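# Lower the held gear onto its shaft and mesh it

## Task

The left gripper starts out holding a gear a little above the top of a shaft. Slide the gear onto the shaft until it sits fully down and level, with its teeth engaged with both neighbouring gears. Forcing or wedging it too hard ends the attempt.

## Robot and tools

Robot: two arms, left_arm and right_arm, each ending in a parallel gripper with a wrist camera (cam_left_wrist, cam_right_wrist, both 896x504). The fingers point along the gripper's own +z axis and separate along its y axis. end_effector_position is the spot between the finger pads, roughly 1 cm short of the tips.

Frames: the scene frame has its origin at table height, halfway between the nominal arm bases; +z is up, +x reaches out over the table, and left_arm sits on the +y side (camera image sides are unrelated). Measured bases: left_arm at (-0.046, +0.289, +0.036) m, right_arm at (-0.030, -0.340, +0.022) m. Reported poses, velocities and Hand targets are in the scene frame. Every commanded offset is instead along the current Hand target's own axes.

execute_actions: argument actions is a list of actions; each action is a table of up to 15 rows, one row per 1/30 s step, and a short table repeats its final row until 15 steps pass. Each row is one flat list of 14 numbers, all in [-1, 1], covering both arms even if one stays put: left dx, dy, dz, rx, ry, rz, opening, then the right arm's seven in the same order. The six pose numbers are offsets, not poses, measured from that arm's Hand target as it was when the action began; each row counts from that same start, not from the row before. 1.0 equals 0.6 m of travel or 180 degrees; rx, ry, rz form a single rotation vector. Because each new action starts from the updated Hand target, sending the same offset twice moves twice. The opening is absolute: +1 fully open (0.094 m), -1 shut. An empty actions list just reports state and images. cameras picks views by name; omitted, null or ["all"] gives all, [] gives none, a wrong name voids the call.

move: target is either one 14-number row (same layout and scale as above) or a list of up to 15 such rows. All rows are offsets from the Hand targets at the start of the move, not chained from one another. The gripper travels a straight path and turns the short way. speed is the path's top speed in m/s, 0.002 to 2.9, default 0.25 (rotation capped at twice that in rad/s); one value or one per target. blend, in metres, rounds corners of a list. opening_speed (0.2 or more per second on the -1..+1 scale) closes or opens the fingers gradually. blocking=false returns after about 0.5 s while the motion continues. A move caps out at 10 s of path. Paths ignore obstacles and the other arm, the gripper lags and can overshoot its speed, and faster motion means harder contact. Steer around an arm's own base rather than near it. The result adds a move: line telling how it ended (done, off_target, moving, held, fault) and which limits applied; done means within 10 mm and 2 degrees, which says nothing about contact. limits=paced means the pose was clipped; limits=held means steps were withheld.

wait: seconds 0 to 10; arms hold their last command, and a running move carries on. stop: brakes a running move; it needs some distance to halt. zoom_image: camera (cam_left_wrist or cam_right_wrist) and region [x0, y0, x1, y1] in pixels from the top-left, at most 504 by 504, on the newest image. finished_scene: scene is the current scene's number; call nothing after it in the same reply.

Reading results: each arm shows end_effector_position (m) and end_effector_quat_wxyz, Hand target (the last commanded pose after clipping, which next offsets build from), Tool commands, grip_measured (opening on the command scale; Joint positions' last entry is the opening in metres), Joint positions, Joint torques (include arm weight, offsets and noise; first three wrap at ±28 N m), and Joint velocities, flagged "within noise" when still. Calls that ran actions also list some per-step positions. A MOTOR HOT line warns at 75 °C; at 90 °C the arm folds away and stays idle.

Practical cautions: the gripper often stops short or sags and tilts, especially at long reach; check its position and orientation after every motion and correct with a further offset. Tiny commands may go nowhere or sideways. Orientation commands are clipped to 40 degrees from the measured one per step. An arm blocked by contact keeps pushing until told otherwise; to release it, command its target back beyond the gripper, or send six zeros to re-request the Hand target. Sending 0 as an opening is a real command, so resend the present opening to keep a grip. For this job keep the left gripper closed on the gear, lower it slowly and in small steps along the shaft, keep it level, and use small rotations about the shaft to line up the teeth instead of forcing. Avoid hard pushes, releasing the gear while it moves, dropping anything or knocking items off the table, contact between the two arms or their cameras, and strain on camera cables. Long stretched poses and pushing at unreachable targets heat the motors.

Each tool is called after "Emit:" by a JSON object that holds its "fn" and its "kwargs", one argument or row to a line.

## Session

Emit:
{"fn": "execute_actions", "kwargs": {
  "actions": []
}}

Scene clock: 0.00 s.
left_arm: end_effector_position=(+0.2330, +0.1337, +0.1579) grip_measured=-0.641 end_effector_quat_wxyz=(+0.008, +0.861, +0.508, +0.008) | right_arm: end_effector_position=(+0.3508, -0.3500, +0.4239) grip_measured=+1.000 end_effector_quat_wxyz=(+0.707, +0.010, +0.707, -0.010)
Joint positions: left_arm=[-0.502 1.731 1.476 -1.294 -0.006 1.563 0.017] | right_arm=[0 1.047 1.047 0 0 0 0.094]
Joint velocities: within noise
Joint torques (N m): no reading
Heat: left arm: 40 °C; right arm: 37 °C.
Hand target: left_arm +0.2351, +0.1323, +0.1634; +0.017, +0.861, +0.508, +0.013 | right_arm +0.3484, -0.3499, +0.4345; +0.717, +0.009, +0.697, -0.010
Tool commands: left_gripper/opening=-1.0 right_gripper/opening=+1.0

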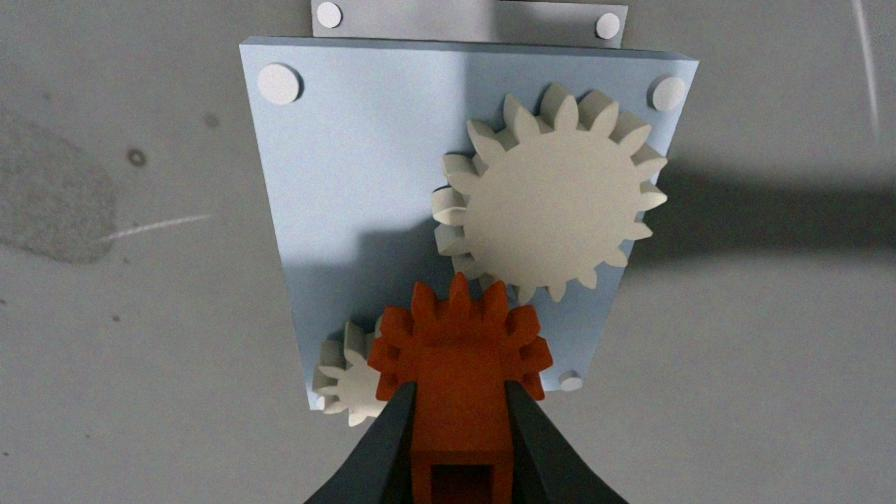

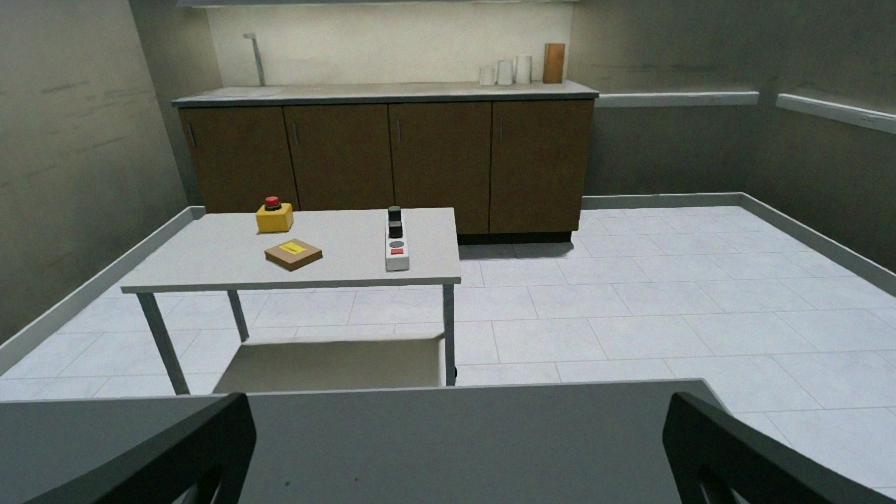

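Emit:
{"fn": "zoom_image", "kwargs": {
  "camera": "cam_left_wrist",
  "region": [280, 230, 620, 430]
}}

Emit:
{"fn": "move", "kwargs": {
  "target": [
    [0,0,-0.06,0,0,0,-1,0,0,0,0,0,0,1],
    [-0.12,0,-0.06,0,0,0,-1,0,0,0,0,0,0,1]
  ],
  "speed": 0.06
}}

Scaled by 1.482 from the camera's 896x504 image, which has a finer 1280x720 frame.

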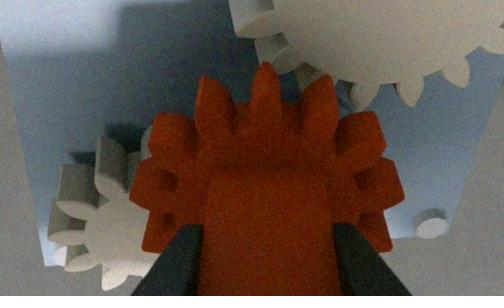

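Scene clock: 34.73 s.
left_arm: end_effector_position=(+0.1964, +0.0719, +0.1944) grip_measured=-0.641 end_effector_quat_wxyz=(+0.014, +0.863, +0.506, +0.009) | right_arm: end_effector_position=(+0.3508, -0.3500, +0.4239) grip_measured=+1.000 end_effector_quat_wxyz=(+0.707, +0.010, +0.707, -0.010)
Joint positions: left_arm=[-0.725 1.753 1.647 -1.433 -0.008 1.346 0.017] | right_arm=[0 1.047 1.047 0 0 0 0.094]
Joint velocities: within noise
Joint torques (N m): left_arm=[-0.5 -6.74 9.06 0.28 0 0.1] | right_arm=[0.23 -3.47 7.51 2.14 -0.06 -0.01]
Heat: left arm: 38 °C; right arm: 39 °C.
Hand target: left_arm +0.1990, +0.0699, +0.1991; +0.017, +0.861, +0.508, +0.013 | right_arm +0.3484, -0.3499, +0.4345; +0.717, +0.009, +0.697, -0.010
Off the commanded pose: left_arm 0.006 m, 1 deg | right_arm 0.011 m, 2 deg.
move: off_target (right_arm)
camera_calibration:
cam_left_wrist: T_world_to_cam=[[-0.856437, 0.514908, -0.0372036, 0.142344], [0.449886, 0.779748, 0.435426, -0.192278], [0.253214, 0.356177, -0.899456, 0.186262], [0, 0, 0, 1]] pos_world=[0.161247, 0.0102919, 0.256552]

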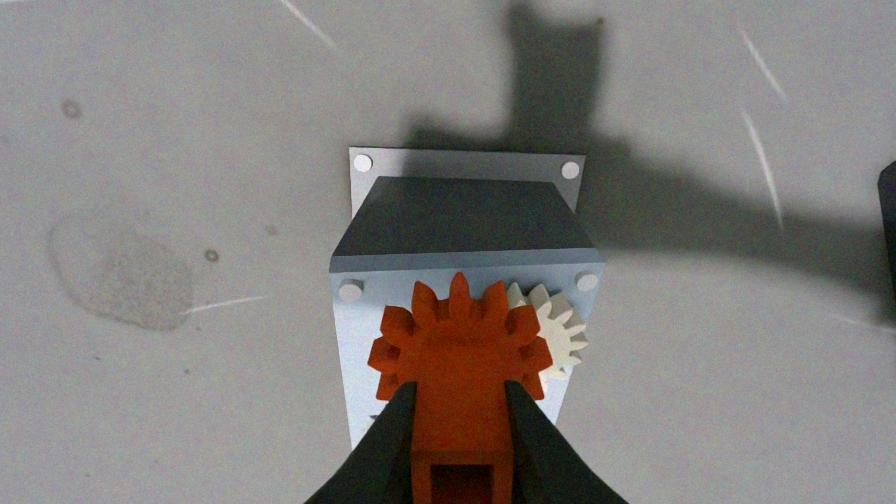

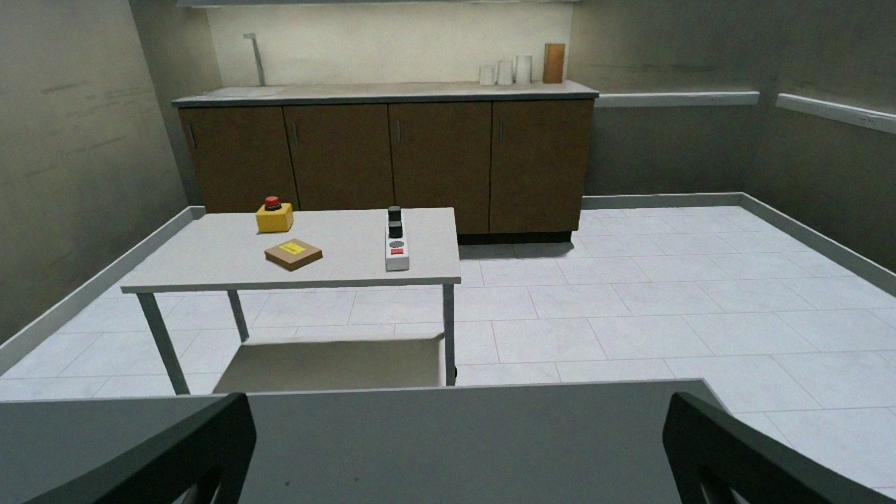

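Emit:
{"fn": "move", "kwargs": {
  "target": [0.25,0,0,0,0,0,-1,0,0,0,0,0,0,1],
  "speed": 0.06
}}

Scene clock: 47.00 s.
left_arm: end_effector_position=(+0.2687, +0.2033, +0.1953) grip_measured=-0.641 end_effector_quat_wxyz=(+0.010, +0.858, +0.513, +0.015) | right_arm: end_effector_position=(+0.3508, -0.3500, +0.4239) grip_measured=+1.000 end_effector_quat_wxyz=(+0.707, +0.010, +0.707, -0.010)
Joint positions: left_arm=[-0.261 1.753 1.65 -1.433 -0.008 1.794 0.017] | right_arm=[0 1.047 1.047 0 0 0 0.094]
Joint velocities: within noise
Joint torques (N m): left_arm=[-0.01 -6.72 9.11 0.2 0.2 0.3] | right_arm=[0.17 -3.44 7.61 2.13 -0.06 -0.02]
Heat: left arm: 38 °C; right arm: 39 °C.
Hand target: left_arm +0.2714, +0.2012, +0.1997; +0.017, +0.861, +0.508, +0.013 | right_arm +0.3484, -0.3499, +0.4345; +0.717, +0.009, +0.697, -0.010
Off the commanded pose: left_arm 0.006 m, 1 deg | right_arm 0.011 m, 2 deg.
move: off_target (right_arm)
camera_calibration:
cam_left_wrist: T_world_to_cam=[[-0.864513, 0.501309, -0.0361393, 0.141364], [0.434234, 0.781178, 0.448556, -0.326359], [0.253096, 0.372089, -0.893024, 0.117639], [0, 0, 0, 1]] pos_world=[0.234153, 0.140305, 0.256553]

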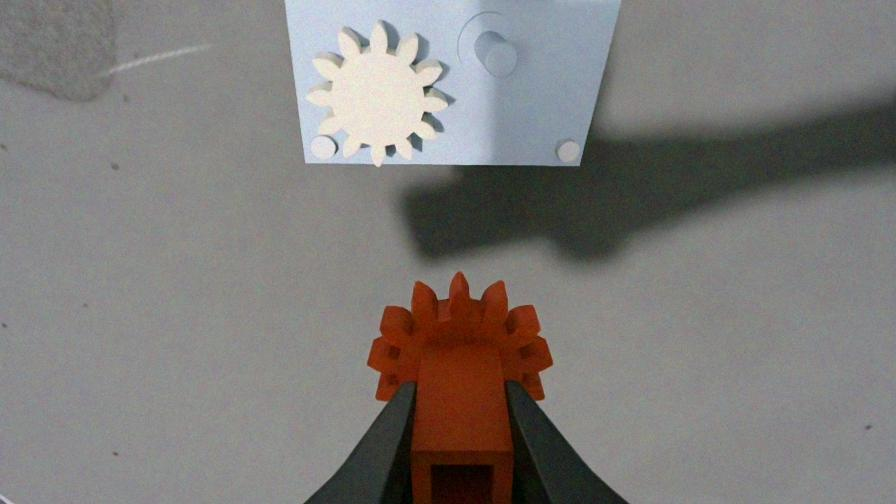

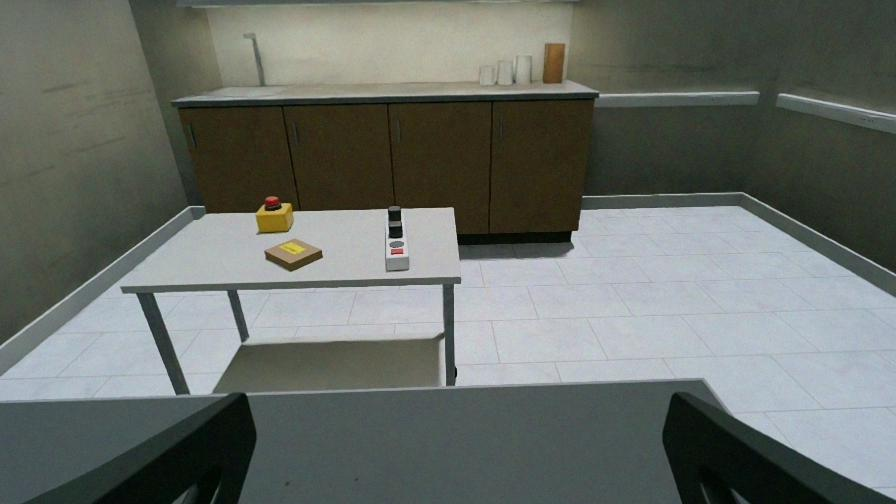

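Emit:
{"fn": "move", "kwargs": {
  "target": [0,0,0,0,0,0,-1,0.391,0.45,-0.388,-0.344,0,0,1],
  "speed": 0.15
}}

Emit:
{"fn": "zoom_image", "kwargs": {
  "camera": "cam_left_wrist",
  "region": [300, 0, 640, 180]
}}

Emit:
{"fn": "zoom_image", "kwargs": {
  "camera": "cam_left_wrist",
  "region": [340, 260, 600, 504]
}}

Scene clock: 106.27 s.
left_arm: end_effector_position=(+0.2686, +0.2033, +0.1953) grip_measured=-0.641 end_effector_quat_wxyz=(+0.010, +0.859, +0.512, +0.015) | right_arm: end_effector_position=(+0.1300, -0.0736, +0.1918) grip_measured=+1.000 end_effector_quat_wxyz=(+0.612, -0.361, +0.608, +0.352)
Joint positions: left_arm=[-0.261 1.753 1.65 -1.434 -0.008 1.795 0.017] | right_arm=[1.02 0.944 0.032 0.91 -0.065 -0.014 0.094]
Joint velocities: within noise
Joint torques (N m): left_arm=[-0.06 -6.71 8.96 0.21 0.21 0.29] | right_arm=[0.73 -0.16 5.03 2.34 0.03 -0.11]
Heat: left arm: 40 °C; right arm: 39 °C.
Hand target: left_arm +0.2714, +0.2012, +0.1997; +0.017, +0.861, +0.508, +0.013 | right_arm +0.1295, -0.0739, +0.1936; +0.619, -0.361, +0.603, +0.350
Off the commanded pose: left_arm 0.006 m, 1 deg | right_arm 0.002 m, 1 deg.
move: done
camera_calibration:
cam_left_wrist: T_world_to_cam=[[-0.863922, 0.502349, -0.0358382, 0.140779], [0.435292, 0.7806, 0.448536, -0.326511], [0.253297, 0.3719, -0.893046, 0.117638], [0, 0, 0, 1]] pos_world=[0.233953, 0.140405, 0.256553]
cam_right_wrist: T_world_to_cam=[[0.874756, -0.484327, 0.01518, -0.150622], [-0.186677, -0.36574, -0.911804, 0.212566], [0.447163, 0.794772, -0.410345, 0.169883], [0, 0, 0, 1]] pos_world=[0.0954733, -0.130224, 0.265815]

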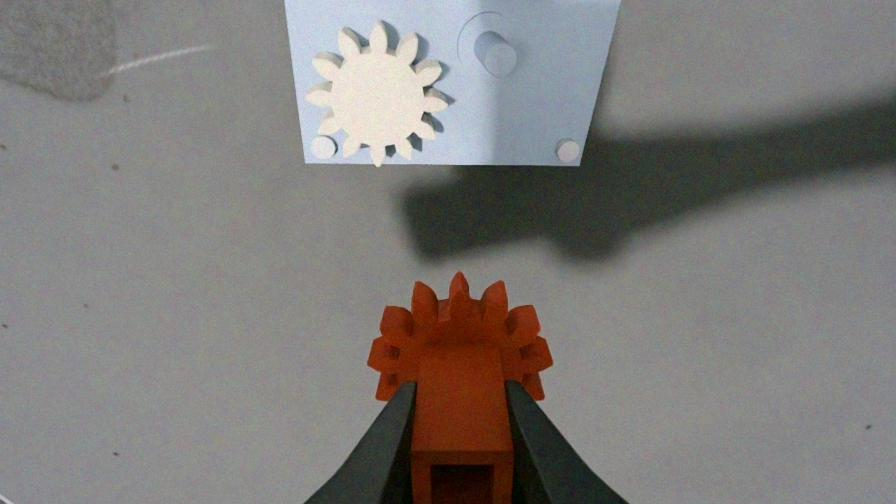

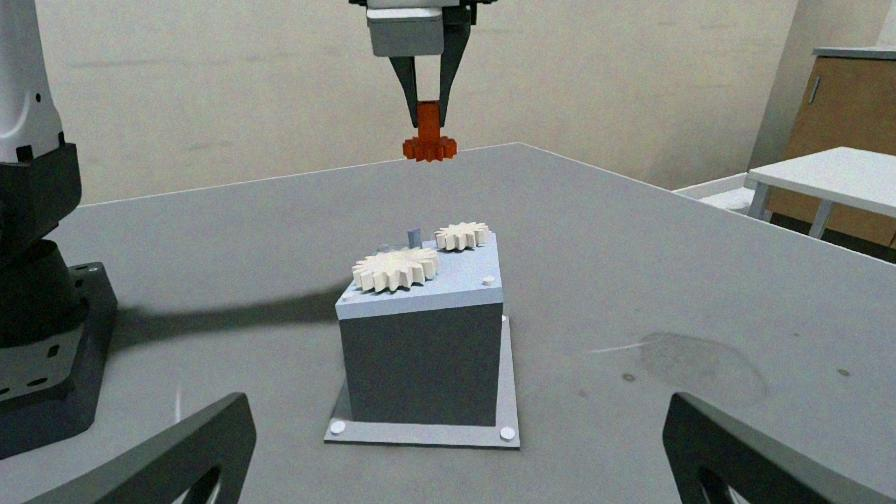

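Scaled by 1.482 from the camera's 896x504 image, which has a finer 1280x720 frame.

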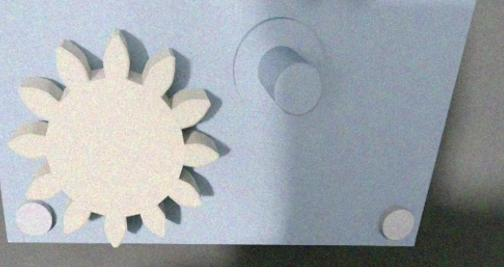

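Scaled by 1.938 from the camera's 896x504 image, which has a finer 1280x720 frame.

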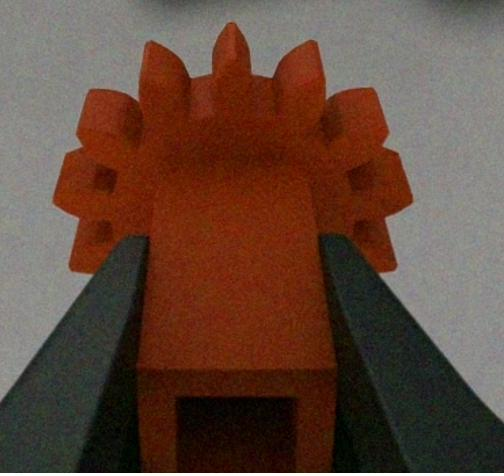

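Emit:
{"fn": "zoom_image", "kwargs": {
  "camera": "cam_right_wrist",
  "region": [320, 200, 520, 320]
}}

Emit:
{"fn": "zoom_image", "kwargs": {
  "camera": "cam_right_wrist",
  "region": [360, 80, 500, 180]
}}

Scaled by 2.520 from the camera's 896x504 image, which has a finer 1280x720 frame.

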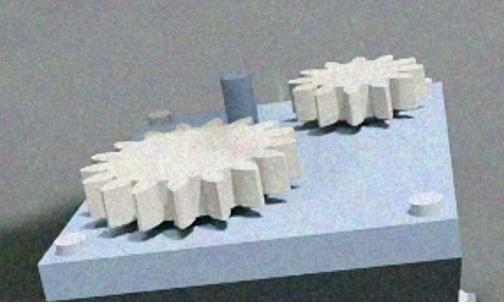

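Scaled by 3.600 from the camera's 896x504 image, which has a finer 1280x720 frame.

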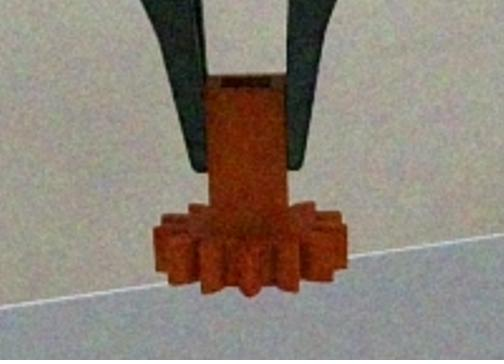

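Emit:
{"fn": "move", "kwargs": {
  "target": [0,-0.08,0,0,0,0,-1,0,0,0,0,0,0,1],
  "speed": 0.1,
  "cameras": ["cam_left_wrist"]
}}

Emit:
{"fn": "zoom_image", "kwargs": {
  "camera": "cam_left_wrist",
  "region": [120, 0, 460, 180]
}}

Emit:
{"fn": "move", "kwargs": {
  "target": [0,0.16,0,0,0,0,-1,0,0,0,0,0,0,1],
  "speed": 0.1,
  "cameras": ["cam_left_wrist"]
}}

Emit:
{"fn": "zoom_image", "kwargs": {
  "camera": "cam_left_wrist",
  "region": [480, 0, 820, 180]
}}

Scene clock: 177.47 s.
left_arm: end_effector_position=(+0.2293, +0.2254, +0.1945) grip_measured=-0.641 end_effector_quat_wxyz=(+0.004, +0.859, +0.511, +0.009) | right_arm: end_effector_position=(+0.1300, -0.0736, +0.1921) grip_measured=+1.000 end_effector_quat_wxyz=(+0.613, -0.361, +0.608, +0.353)
Joint positions: left_arm=[-0.223 1.6 1.477 -1.43 -0.008 1.835 0.017] | right_arm=[1.02 0.944 0.032 0.911 -0.065 -0.014 0.094]
Joint velocities: within noise
Joint torques (N m): left_arm=[0.17 -7.73 5.89 0.45 0.23 0.27] | right_arm=[0.87 -0.18 5.04 2.31 0.03 -0.11]
Heat: left arm: 41 °C; right arm: 42 °C.
Hand target: left_arm +0.2295, +0.2244, +0.1978; +0.017, +0.861, +0.508, +0.013 | right_arm +0.1295, -0.0738, +0.1937; +0.619, -0.361, +0.603, +0.351
Off the commanded pose: left_arm 0.003 m, 2 deg | right_arm 0.002 m, 1 deg.
move: done
camera_calibration:
cam_left_wrist: T_world_to_cam=[[-0.863578, 0.50381, -0.0202303, 0.0923271], [0.443356, 0.77784, 0.445422, -0.32687], [0.240144, 0.375687, -0.895092, 0.121195], [0, 0, 0, 1]] pos_world=[0.195547, 0.162206, 0.255944]
Images, in order (width x height): cam_left_wrist 896x504.

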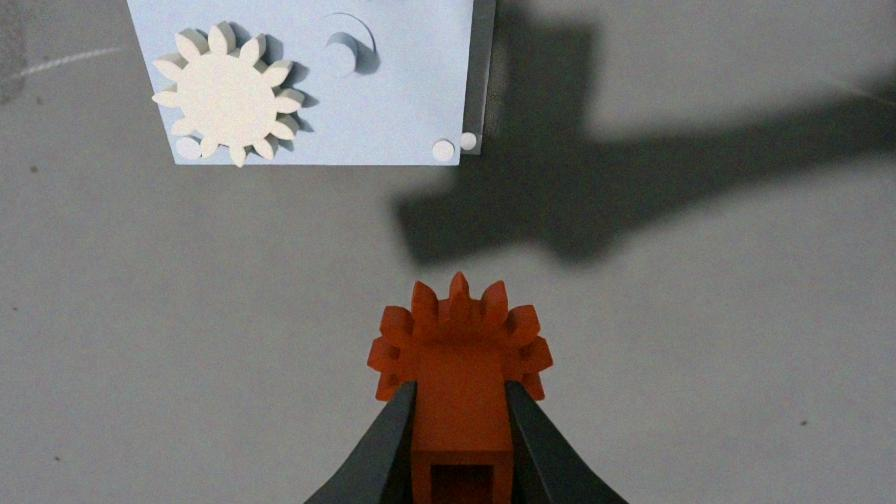

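Scaled by 1.482 from the camera's 896x504 image, which has a finer 1280x720 frame.

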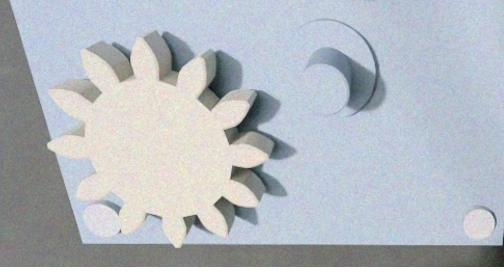

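Scene clock: 179.13 s.
left_arm: end_effector_position=(+0.3124, +0.1824, +0.1973) grip_measured=-0.641 end_effector_quat_wxyz=(+0.010, +0.862, +0.507, +0.015) | right_arm: end_effector_position=(+0.1300, -0.0736, +0.1922) grip_measured=+1.000 end_effector_quat_wxyz=(+0.613, -0.361, +0.608, +0.353)
Joint positions: left_arm=[-0.284 1.953 1.917 -1.499 -0.008 1.784 0.017] | right_arm=[1.02 0.944 0.032 0.912 -0.065 -0.014 0.094]
Joint velocities: within noise
Joint torques (N m): left_arm=[-0.77 -8.38 9.01 0.21 0.19 0.12] | right_arm=[0.83 -0.25 5.05 2.34 0.05 -0.13]
Heat: left arm: 41 °C; right arm: 42 °C.
Hand target: left_arm +0.3134, +0.1780, +0.2017; +0.017, +0.861, +0.508, +0.013 | right_arm +0.1295, -0.0738, +0.1937; +0.620, -0.361, +0.603, +0.351
Off the commanded pose: left_arm 0.006 m, 1 deg | right_arm 0.002 m, 1 deg.
move: done
camera_calibration:
cam_left_wrist: T_world_to_cam=[[-0.858259, 0.511867, -0.0371966, 0.186023], [0.443511, 0.776208, 0.448106, -0.331756], [0.258243, 0.368094, -0.893206, 0.115172], [0, 0, 0, 1]] pos_world=[0.277051, 0.119898, 0.258454]
Images, in order (width x height): cam_left_wrist 896x504.

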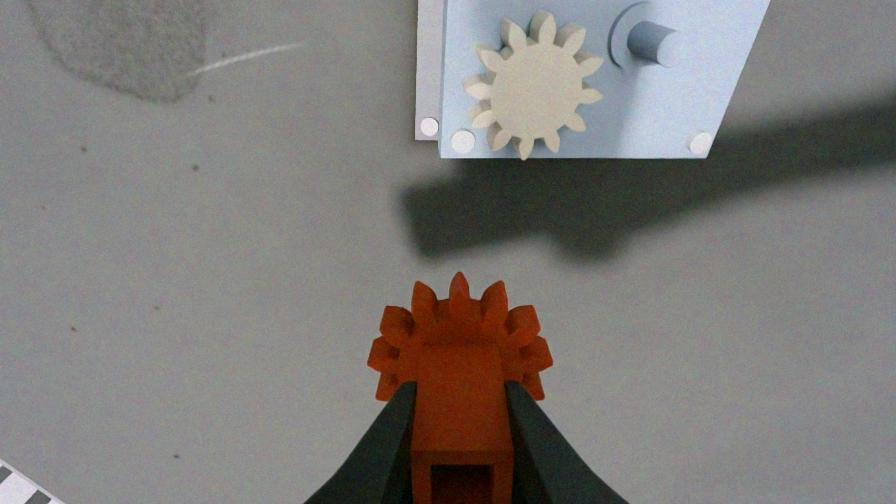

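Scaled by 1.482 from the camera's 896x504 image, which has a finer 1280x720 frame.

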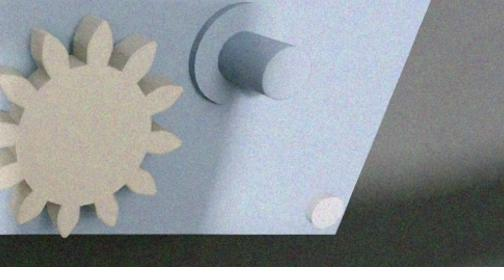

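Emit:
{"fn": "move", "kwargs": {
  "target": [-0.07,-0.08,-0.07,0,0,0,-1,0,0,0,0,0,0,1],
  "speed": 0.1
}}

Emit:
{"fn": "zoom_image", "kwargs": {
  "camera": "cam_left_wrist",
  "region": [300, 60, 640, 260]
}}

Scene clock: 250.20 s.
left_arm: end_effector_position=(+0.2552, +0.1657, +0.2367) grip_measured=-0.641 end_effector_quat_wxyz=(+0.028, +0.861, +0.506, +0.026) | right_arm: end_effector_position=(+0.1300, -0.0736, +0.1923) grip_measured=+1.000 end_effector_quat_wxyz=(+0.613, -0.361, +0.608, +0.353)
Joint positions: left_arm=[-0.384 1.746 1.808 -1.556 -0.008 1.686 0.017] | right_arm=[1.02 0.944 0.032 0.912 -0.065 -0.014 0.094]
Joint velocities: within noise
Joint torques (N m): left_arm=[-0.69 -8.92 5.87 0.38 0.13 0.13] | right_arm=[0.87 -0.1 5.05 2.34 0.04 -0.14]
Heat: left arm: 40 °C; right arm: 42 °C.
Hand target: left_arm +0.2496, +0.1651, +0.2415; +0.017, +0.861, +0.508, +0.013 | right_arm +0.1295, -0.0738, +0.1937; +0.620, -0.361, +0.603, +0.351
Off the commanded pose: left_arm 0.007 m, 2 deg | right_arm 0.002 m, 1 deg.
joint sent to its limit (left arm) — joint 4 (wrist pitch), lower limit. The joint targets still meet the commanded pose.
move: done
camera_calibration:
cam_left_wrist: T_world_to_cam=[[-0.855273, 0.512135, -0.0789055, 0.156016], [0.428066, 0.78411, 0.449366, -0.308709], [0.292007, 0.350554, -0.889856, 0.164796], [0, 0, 0, 1]] pos_world=[0.217463, 0.104391, 0.297679]
cam_right_wrist: T_world_to_cam=[[0.874757, -0.48432, 0.0152836, -0.150752], [-0.18575, -0.36429, -0.912573, 0.213162], [0.447545, 0.795441, -0.408628, 0.1698], [0, 0, 0, 1]] pos_world=[0.095473, -0.130425, 0.266215]

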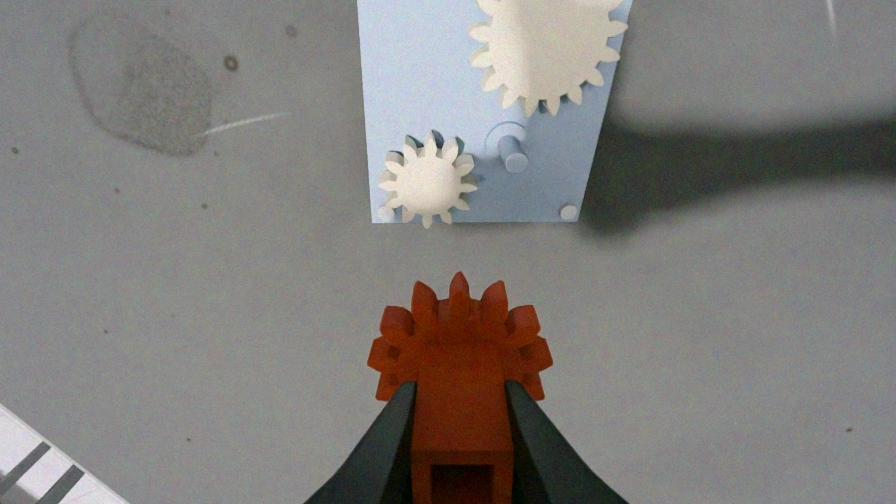

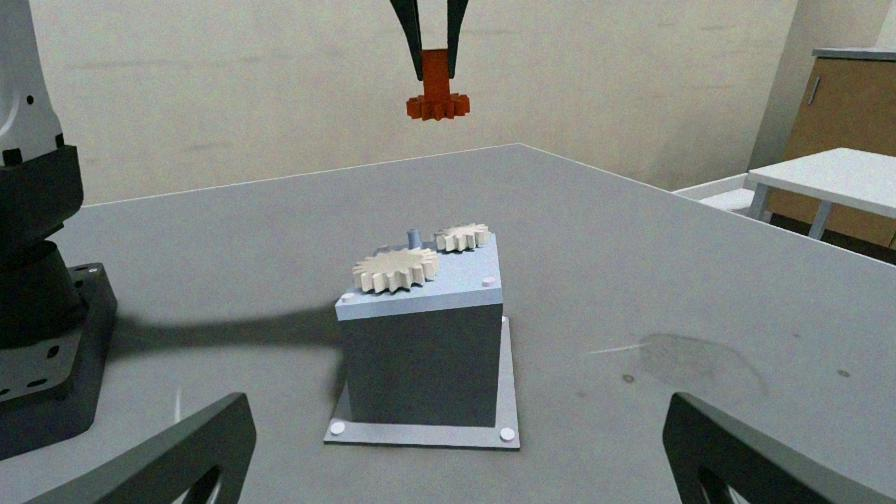

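Scaled by 1.482 from the camera's 896x504 image, which has a finer 1280x720 frame.

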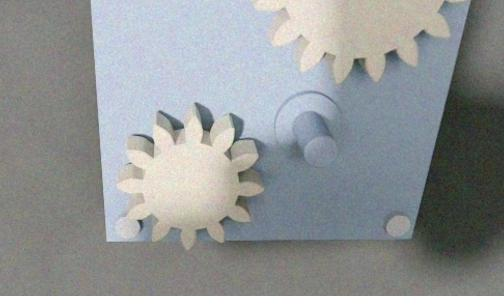

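Emit:
{"fn": "move", "kwargs": {
  "target": [-0.0404,-0.0295,0.09,0,0,0,-1,0,0,0,0,0,0,1],
  "speed": 0.08
}}

Emit:
{"fn": "zoom_image", "kwargs": {
  "camera": "cam_right_wrist",
  "region": [330, 140, 530, 300]
}}

Scene clock: 331.47 s.
left_arm: end_effector_position=(+0.2240, +0.1544, +0.1812) grip_measured=-0.641 end_effector_quat_wxyz=(+0.001, +0.862, +0.507, +0.005) | right_arm: end_effector_position=(+0.1300, -0.0736, +0.1923) grip_measured=+1.000 end_effector_quat_wxyz=(+0.613, -0.361, +0.608, +0.353)
Joint positions: left_arm=[-0.458 1.68 1.51 -1.394 -0.008 1.61 0.017] | right_arm=[1.02 0.944 0.032 0.912 -0.065 -0.014 0.094]
Joint velocities: within noise
Joint torques (N m): left_arm=[-0.77 -9.01 5.98 0.47 0.14 0.1] | right_arm=[0.87 -0.14 5.07 2.31 0.03 -0.11]
Heat: left arm: 38 °C; right arm: 42 °C.
Hand target: left_arm +0.2244, +0.1515, +0.1867; +0.017, +0.861, +0.508, +0.013 | right_arm +0.1295, -0.0738, +0.1937; +0.619, -0.361, +0.603, +0.351
Off the commanded pose: left_arm 0.006 m, 2 deg | right_arm 0.002 m, 1 deg.
move: done
camera_calibration:
cam_left_wrist: T_world_to_cam=[[-0.858507, 0.512686, -0.0109016, 0.11906], [0.45595, 0.772885, 0.441314, -0.264628], [0.234681, 0.373901, -0.897286, 0.139037], [0, 0, 0, 1]] pos_world=[0.190241, 0.0915003, 0.242838]
cam_right_wrist: T_world_to_cam=[[0.874757, -0.48432, 0.0152836, -0.150752], [-0.18575, -0.36429, -0.912573, 0.213162], [0.447545, 0.795441, -0.408628, 0.1698], [0, 0, 0, 1]] pos_world=[0.095473, -0.130425, 0.266215]

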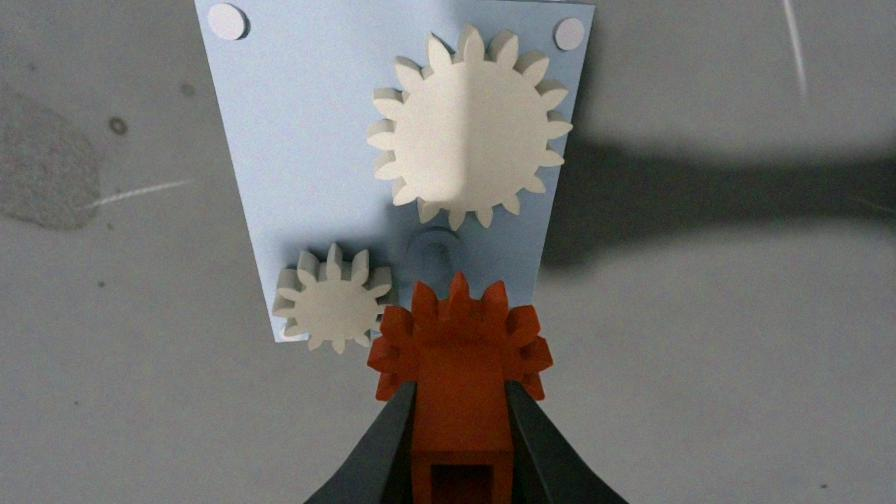

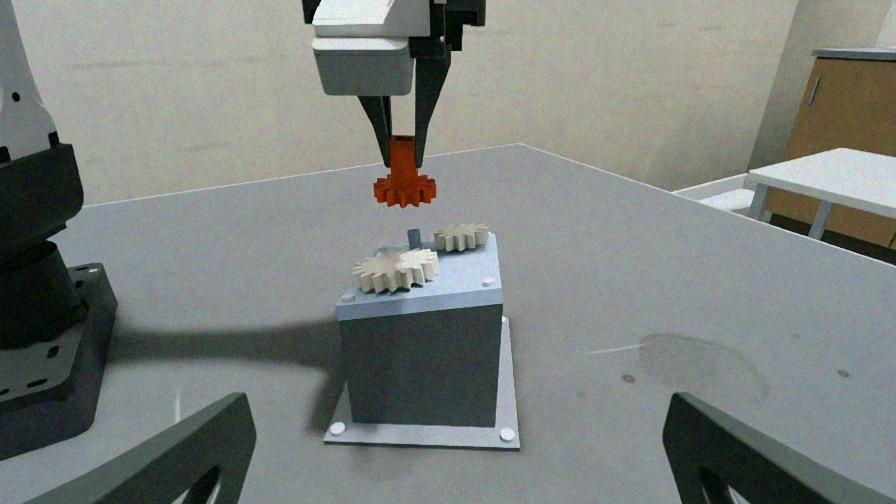

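Scaled by 2.520 from the camera's 896x504 image, which has a finer 1280x720 frame.

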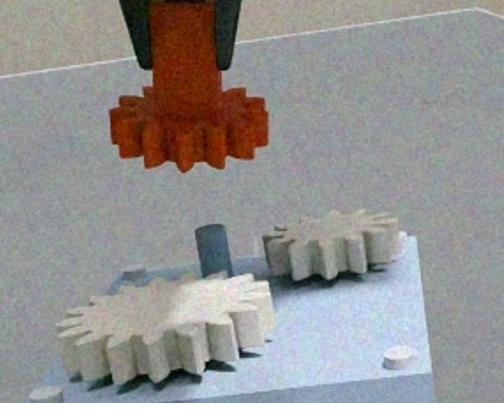

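Emit:
{"fn": "move", "kwargs": {
  "target": [0,0,0,0,0,0,-1,0,-0.268,0.187,-0.30,0,0,1],
  "speed": 0.12
}}

Emit:
{"fn": "zoom_image", "kwargs": {
  "camera": "cam_right_wrist",
  "region": [330, 140, 530, 300]
}}

Scene clock: 350.03 s.
left_arm: end_effector_position=(+0.2242, +0.1542, +0.1812) grip_measured=-0.641 end_effector_quat_wxyz=(+0.001, +0.862, +0.507, +0.005) | right_arm: end_effector_position=(+0.3211, -0.0533, +0.1995) grip_measured=+1.000 end_effector_quat_wxyz=(-0.436, +0.573, -0.414, -0.557)
Joint positions: left_arm=[-0.458 1.68 1.51 -1.393 -0.008 1.61 0.017] | right_arm=[0.317 2.1 1.139 0.998 -1.561 -0.002 0.094]
Joint velocities: within noise
Joint torques (N m): left_arm=[-0.7 -9.03 6.01 0.47 0.11 0.1] | right_arm=[-0.4 -9.46 7.16 1.3 -0.3 0.12]
Heat: left arm: 38 °C; right arm: 42 °C.
Hand target: left_arm +0.2244, +0.1516, +0.1867; +0.017, +0.861, +0.508, +0.013 | right_arm +0.3246, -0.0557, +0.1990; -0.388, +0.603, -0.378, -0.586
Off the commanded pose: left_arm 0.006 m, 2 deg | right_arm 0.004 m, 8 deg.
joint sent to its limit (right arm) — joint 5 (wrist yaw), lower limit. The joint targets are off in orientation, not in position.
move: off_target (right_arm)
camera_calibration:
cam_left_wrist: T_world_to_cam=[[-0.858673, 0.512382, -0.0120142, 0.119613], [0.45522, 0.77323, 0.441464, -0.264571], [0.235488, 0.373605, -0.897198, 0.13888], [0, 0, 0, 1]] pos_world=[0.190442, 0.0914003, 0.242839]
cam_right_wrist: T_world_to_cam=[[0.958325, 0.282913, 0.0396636, -0.298976], [0.15045, -0.381777, -0.911927, 0.153678], [-0.242853, 0.87989, -0.408431, 0.297211], [0, 0, 0, 1]] pos_world=[0.335574, -0.118258, 0.273392]

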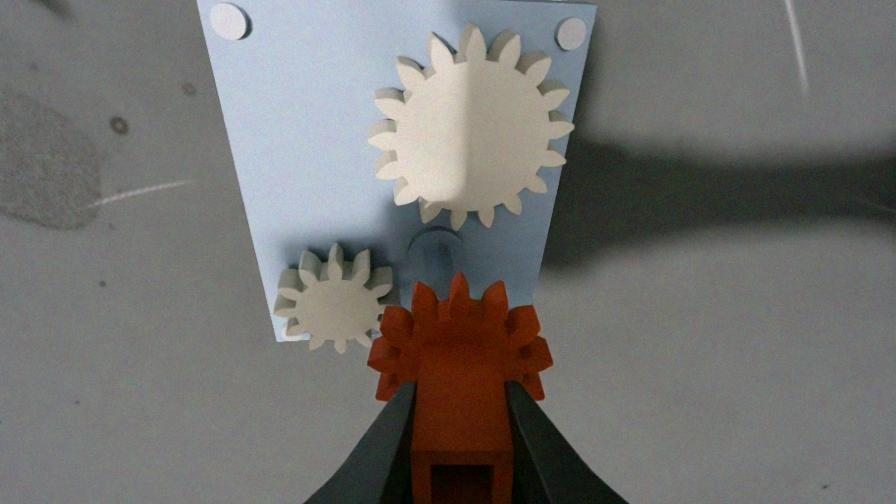

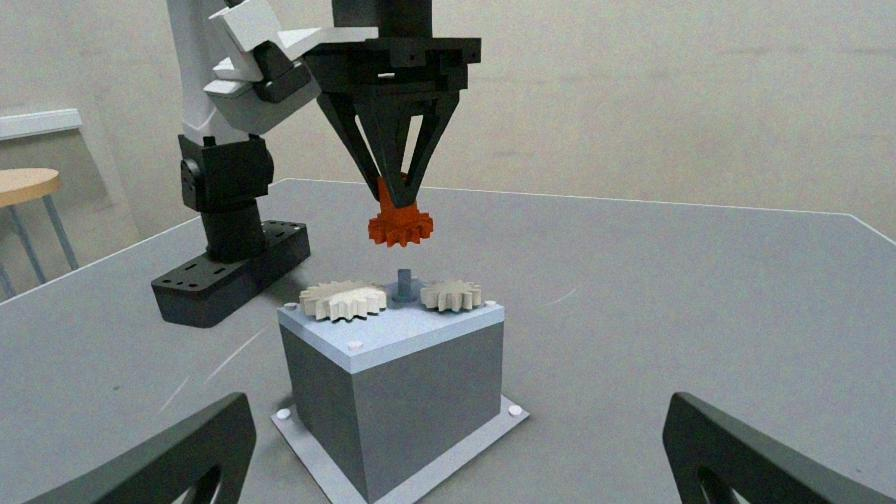

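Scaled by 2.520 from the camera's 896x504 image, which has a finer 1280x720 frame.

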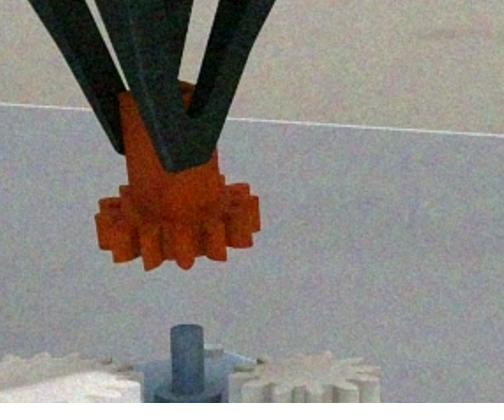

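Emit:
{"fn": "move", "kwargs": {
  "target": [-0.0039,0.0075,0.03,0,0,0.028,-1,0,0,0,0,0,0,1],
  "speed": 0.05
}}

Emit:
{"fn": "zoom_image", "kwargs": {
  "camera": "cam_right_wrist",
  "region": [330, 200, 490, 330]
}}

Emit:
{"fn": "zoom_image", "kwargs": {
  "camera": "cam_left_wrist",
  "region": [220, 100, 620, 420]
}}

Scene clock: 376.30 s.
left_arm: end_effector_position=(+0.2274, +0.1509, +0.1679) grip_measured=-0.641 end_effector_quat_wxyz=(+0.007, +0.878, +0.479, +0.010) | right_arm: end_effector_position=(+0.3211, -0.0533, +0.1993) grip_measured=+1.000 end_effector_quat_wxyz=(-0.435, +0.572, -0.415, -0.558)
Joint positions: left_arm=[-0.463 1.68 1.457 -1.325 -0.008 1.67 0.017] | right_arm=[0.317 2.1 1.139 0.993 -1.561 -0.002 0.094]
Joint velocities: within noise
Joint torques (N m): left_arm=[-1.07 -7.54 6.01 0.52 0.11 0.3] | right_arm=[-0.53 -9.4 7.13 1.24 -0.27 0.09]
Heat: left arm: 38 °C; right arm: 39 °C.
Hand target: left_arm +0.2279, +0.1471, +0.1689; +0.016, +0.883, +0.470, +0.013 | right_arm +0.3246, -0.0557, +0.1990; -0.388, +0.603, -0.378, -0.586
Off the commanded pose: left_arm 0.004 m, 2 deg | right_arm 0.004 m, 8 deg.
joint sent to its limit (right arm) — joint 5 (wrist yaw), lower limit. The joint targets are off in orientation, not in position.
move: off_target (right_arm)
camera_calibration:
cam_left_wrist: T_world_to_cam=[[-0.823439, 0.566797, -0.026267, 0.109992], [0.498576, 0.744876, 0.443376, -0.263436], [0.27087, 0.351997, -0.895951, 0.122503], [0, 0, 0, 1]] pos_world=[0.188732, 0.0907634, 0.229447]
cam_right_wrist: T_world_to_cam=[[0.958365, 0.283333, 0.0354877, -0.298108], [0.146942, -0.38279, -0.912074, 0.154591], [-0.244837, 0.879315, -0.408486, 0.297729], [0, 0, 0, 1]] pos_world=[0.335875, -0.118158, 0.273196]

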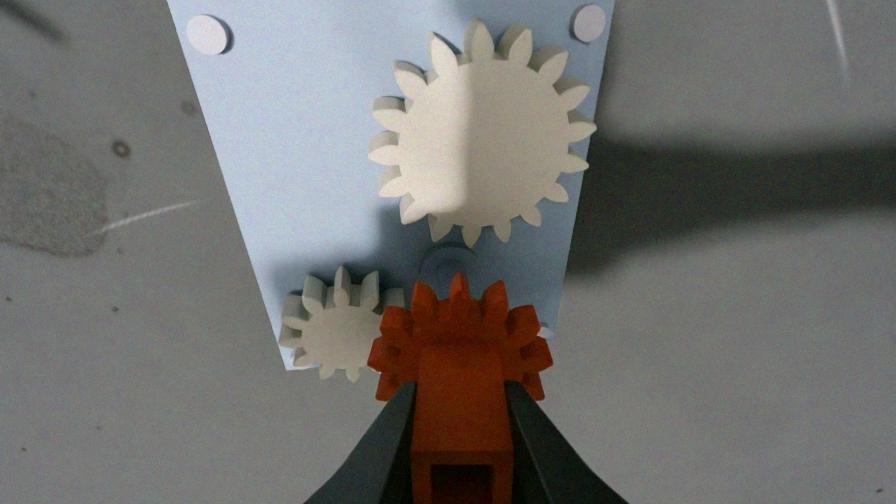

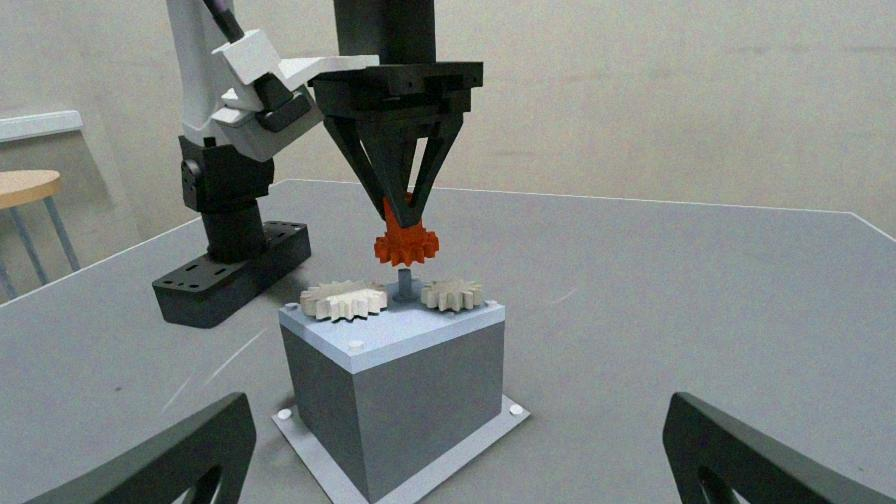

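Scaled by 3.150 from the camera's 896x504 image, which has a finer 1280x720 frame.

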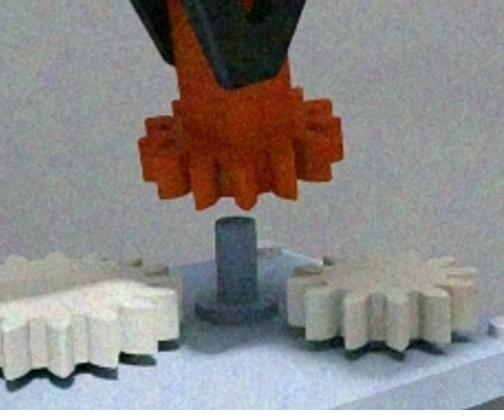

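Scaled by 1.260 from the camera's 896x504 image, which has a finer 1280x720 frame.

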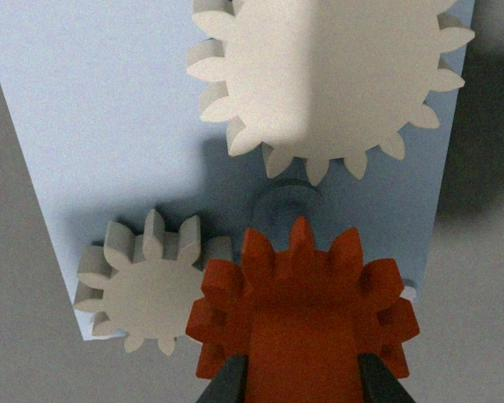

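Emit:
{"fn": "move", "kwargs": {
  "target": [0,0,0.012,0,0,0,-1,0,0,0,0,0,0,1],
  "speed": 0.05
}}

Emit:
{"fn": "zoom_image", "kwargs": {
  "camera": "cam_right_wrist",
  "region": [330, 200, 490, 330]
}}

Scene clock: 393.53 s.
left_arm: end_effector_position=(+0.2276, +0.1508, +0.1610) grip_measured=-0.641 end_effector_quat_wxyz=(+0.008, +0.878, +0.479, +0.010) | right_arm: end_effector_position=(+0.3211, -0.0533, +0.1992) grip_measured=+1.000 end_effector_quat_wxyz=(-0.435, +0.572, -0.416, -0.558)
Joint positions: left_arm=[-0.463 1.68 1.429 -1.297 -0.008 1.671 0.017] | right_arm=[0.317 2.1 1.139 0.993 -1.561 -0.002 0.094]
Joint velocities: within noise
Joint torques (N m): left_arm=[-1.07 -7.56 6.09 0.53 0.1 0.3] | right_arm=[-0.5 -9.4 7.09 1.24 -0.31 0.12]
Heat: left arm: 37 °C; right arm: 38 °C.
Hand target: left_arm +0.2282, +0.1469, +0.1617; +0.016, +0.883, +0.470, +0.013 | right_arm +0.3246, -0.0557, +0.1990; -0.388, +0.603, -0.378, -0.586
Off the commanded pose: left_arm 0.004 m, 2 deg | right_arm 0.004 m, 8 deg.
joint sent to its limit (right arm) — joint 5 (wrist yaw), lower limit. The joint targets are off in orientation, not in position.
move: off_target (right_arm)
camera_calibration:
cam_left_wrist: T_world_to_cam=[[-0.822976, 0.567416, -0.0273682, 0.110134], [0.498691, 0.744691, 0.443556, -0.260447], [0.272062, 0.351388, -0.895829, 0.116105], [0, 0, 0, 1]] pos_world=[0.188932, 0.0906628, 0.222548]
cam_right_wrist: T_world_to_cam=[[0.958395, 0.283328, 0.0346949, -0.297995], [0.146244, -0.382999, -0.912099, 0.154703], [-0.245135, 0.879225, -0.4085, 0.297806], [0, 0, 0, 1]] pos_world=[0.335976, -0.118158, 0.273097]

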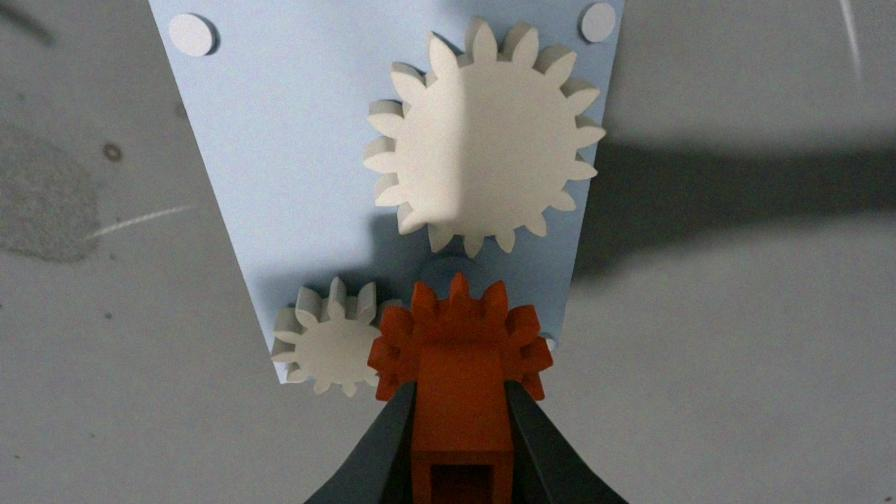

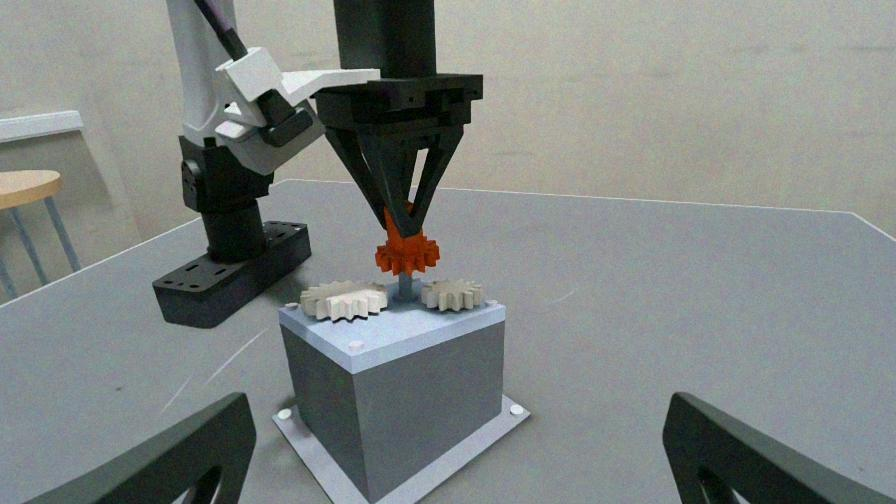

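Scaled by 3.150 from the camera's 896x504 image, which has a finer 1280x720 frame.

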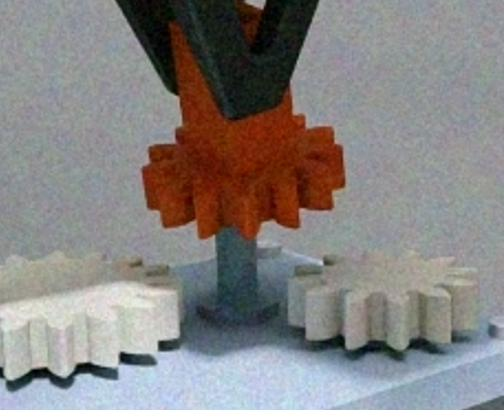

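Emit:
{"fn": "move", "kwargs": {
  "target": [0,0,0,0,0,0,-1,0,0.268,0.187,0.30,0,0,1],
  "speed": 0.12,
  "cameras": ["cam_right_wrist"]
}}

Emit:
{"fn": "zoom_image", "kwargs": {
  "camera": "cam_right_wrist",
  "region": [330, 180, 490, 310]
}}

Scene clock: 405.80 s.
left_arm: end_effector_position=(+0.2279, +0.1507, +0.1610) grip_measured=-0.641 end_effector_quat_wxyz=(+0.008, +0.878, +0.479, +0.010) | right_arm: end_effector_position=(+0.1331, -0.0185, +0.1884) grip_measured=+1.000 end_effector_quat_wxyz=(+0.613, -0.363, +0.608, +0.352)
Joint positions: left_arm=[-0.463 1.68 1.429 -1.295 -0.008 1.671 0.017] | right_arm=[1.166 1.361 0.175 1.184 0.08 -0.017 0.094]
Joint velocities: within noise
Joint torques (N m): left_arm=[-1.02 -7.56 6.02 0.49 0.1 0.29] | right_arm=[0.96 -5.5 4.29 2 0.02 -0.11]
Heat: left arm: 37 °C; right arm: 38 °C.
Hand target: left_arm +0.2282, +0.1469, +0.1617; +0.016, +0.882, +0.470, +0.013 | right_arm +0.1319, -0.0199, +0.1936; +0.619, -0.361, +0.603, +0.351
Off the commanded pose: left_arm 0.004 m, 1 deg | right_arm 0.006 m, 1 deg.
move: done
camera_calibration:
cam_right_wrist: T_world_to_cam=[[0.875462, -0.482946, 0.0181352, -0.12729], [-0.183923, -0.367639, -0.9116, 0.229854], [0.446921, 0.794736, -0.410679, 0.12338], [0, 0, 0, 1]] pos_world=[0.0985718, -0.0750252, 0.262513]
Images, in order (width x height): cam_right_wrist 896x504.

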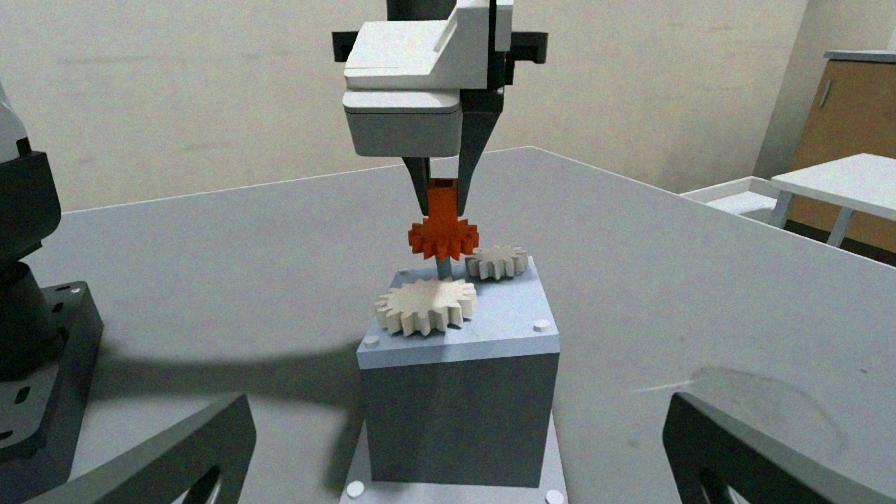

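Scaled by 3.150 from the camera's 896x504 image, which has a finer 1280x720 frame.

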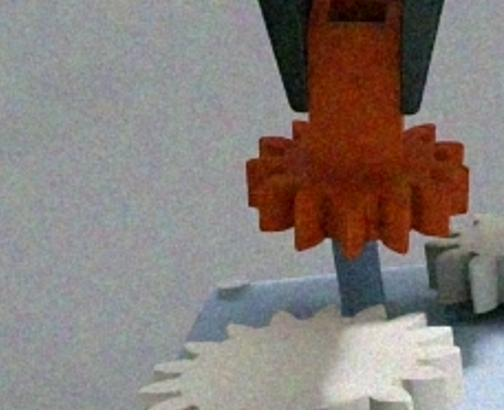

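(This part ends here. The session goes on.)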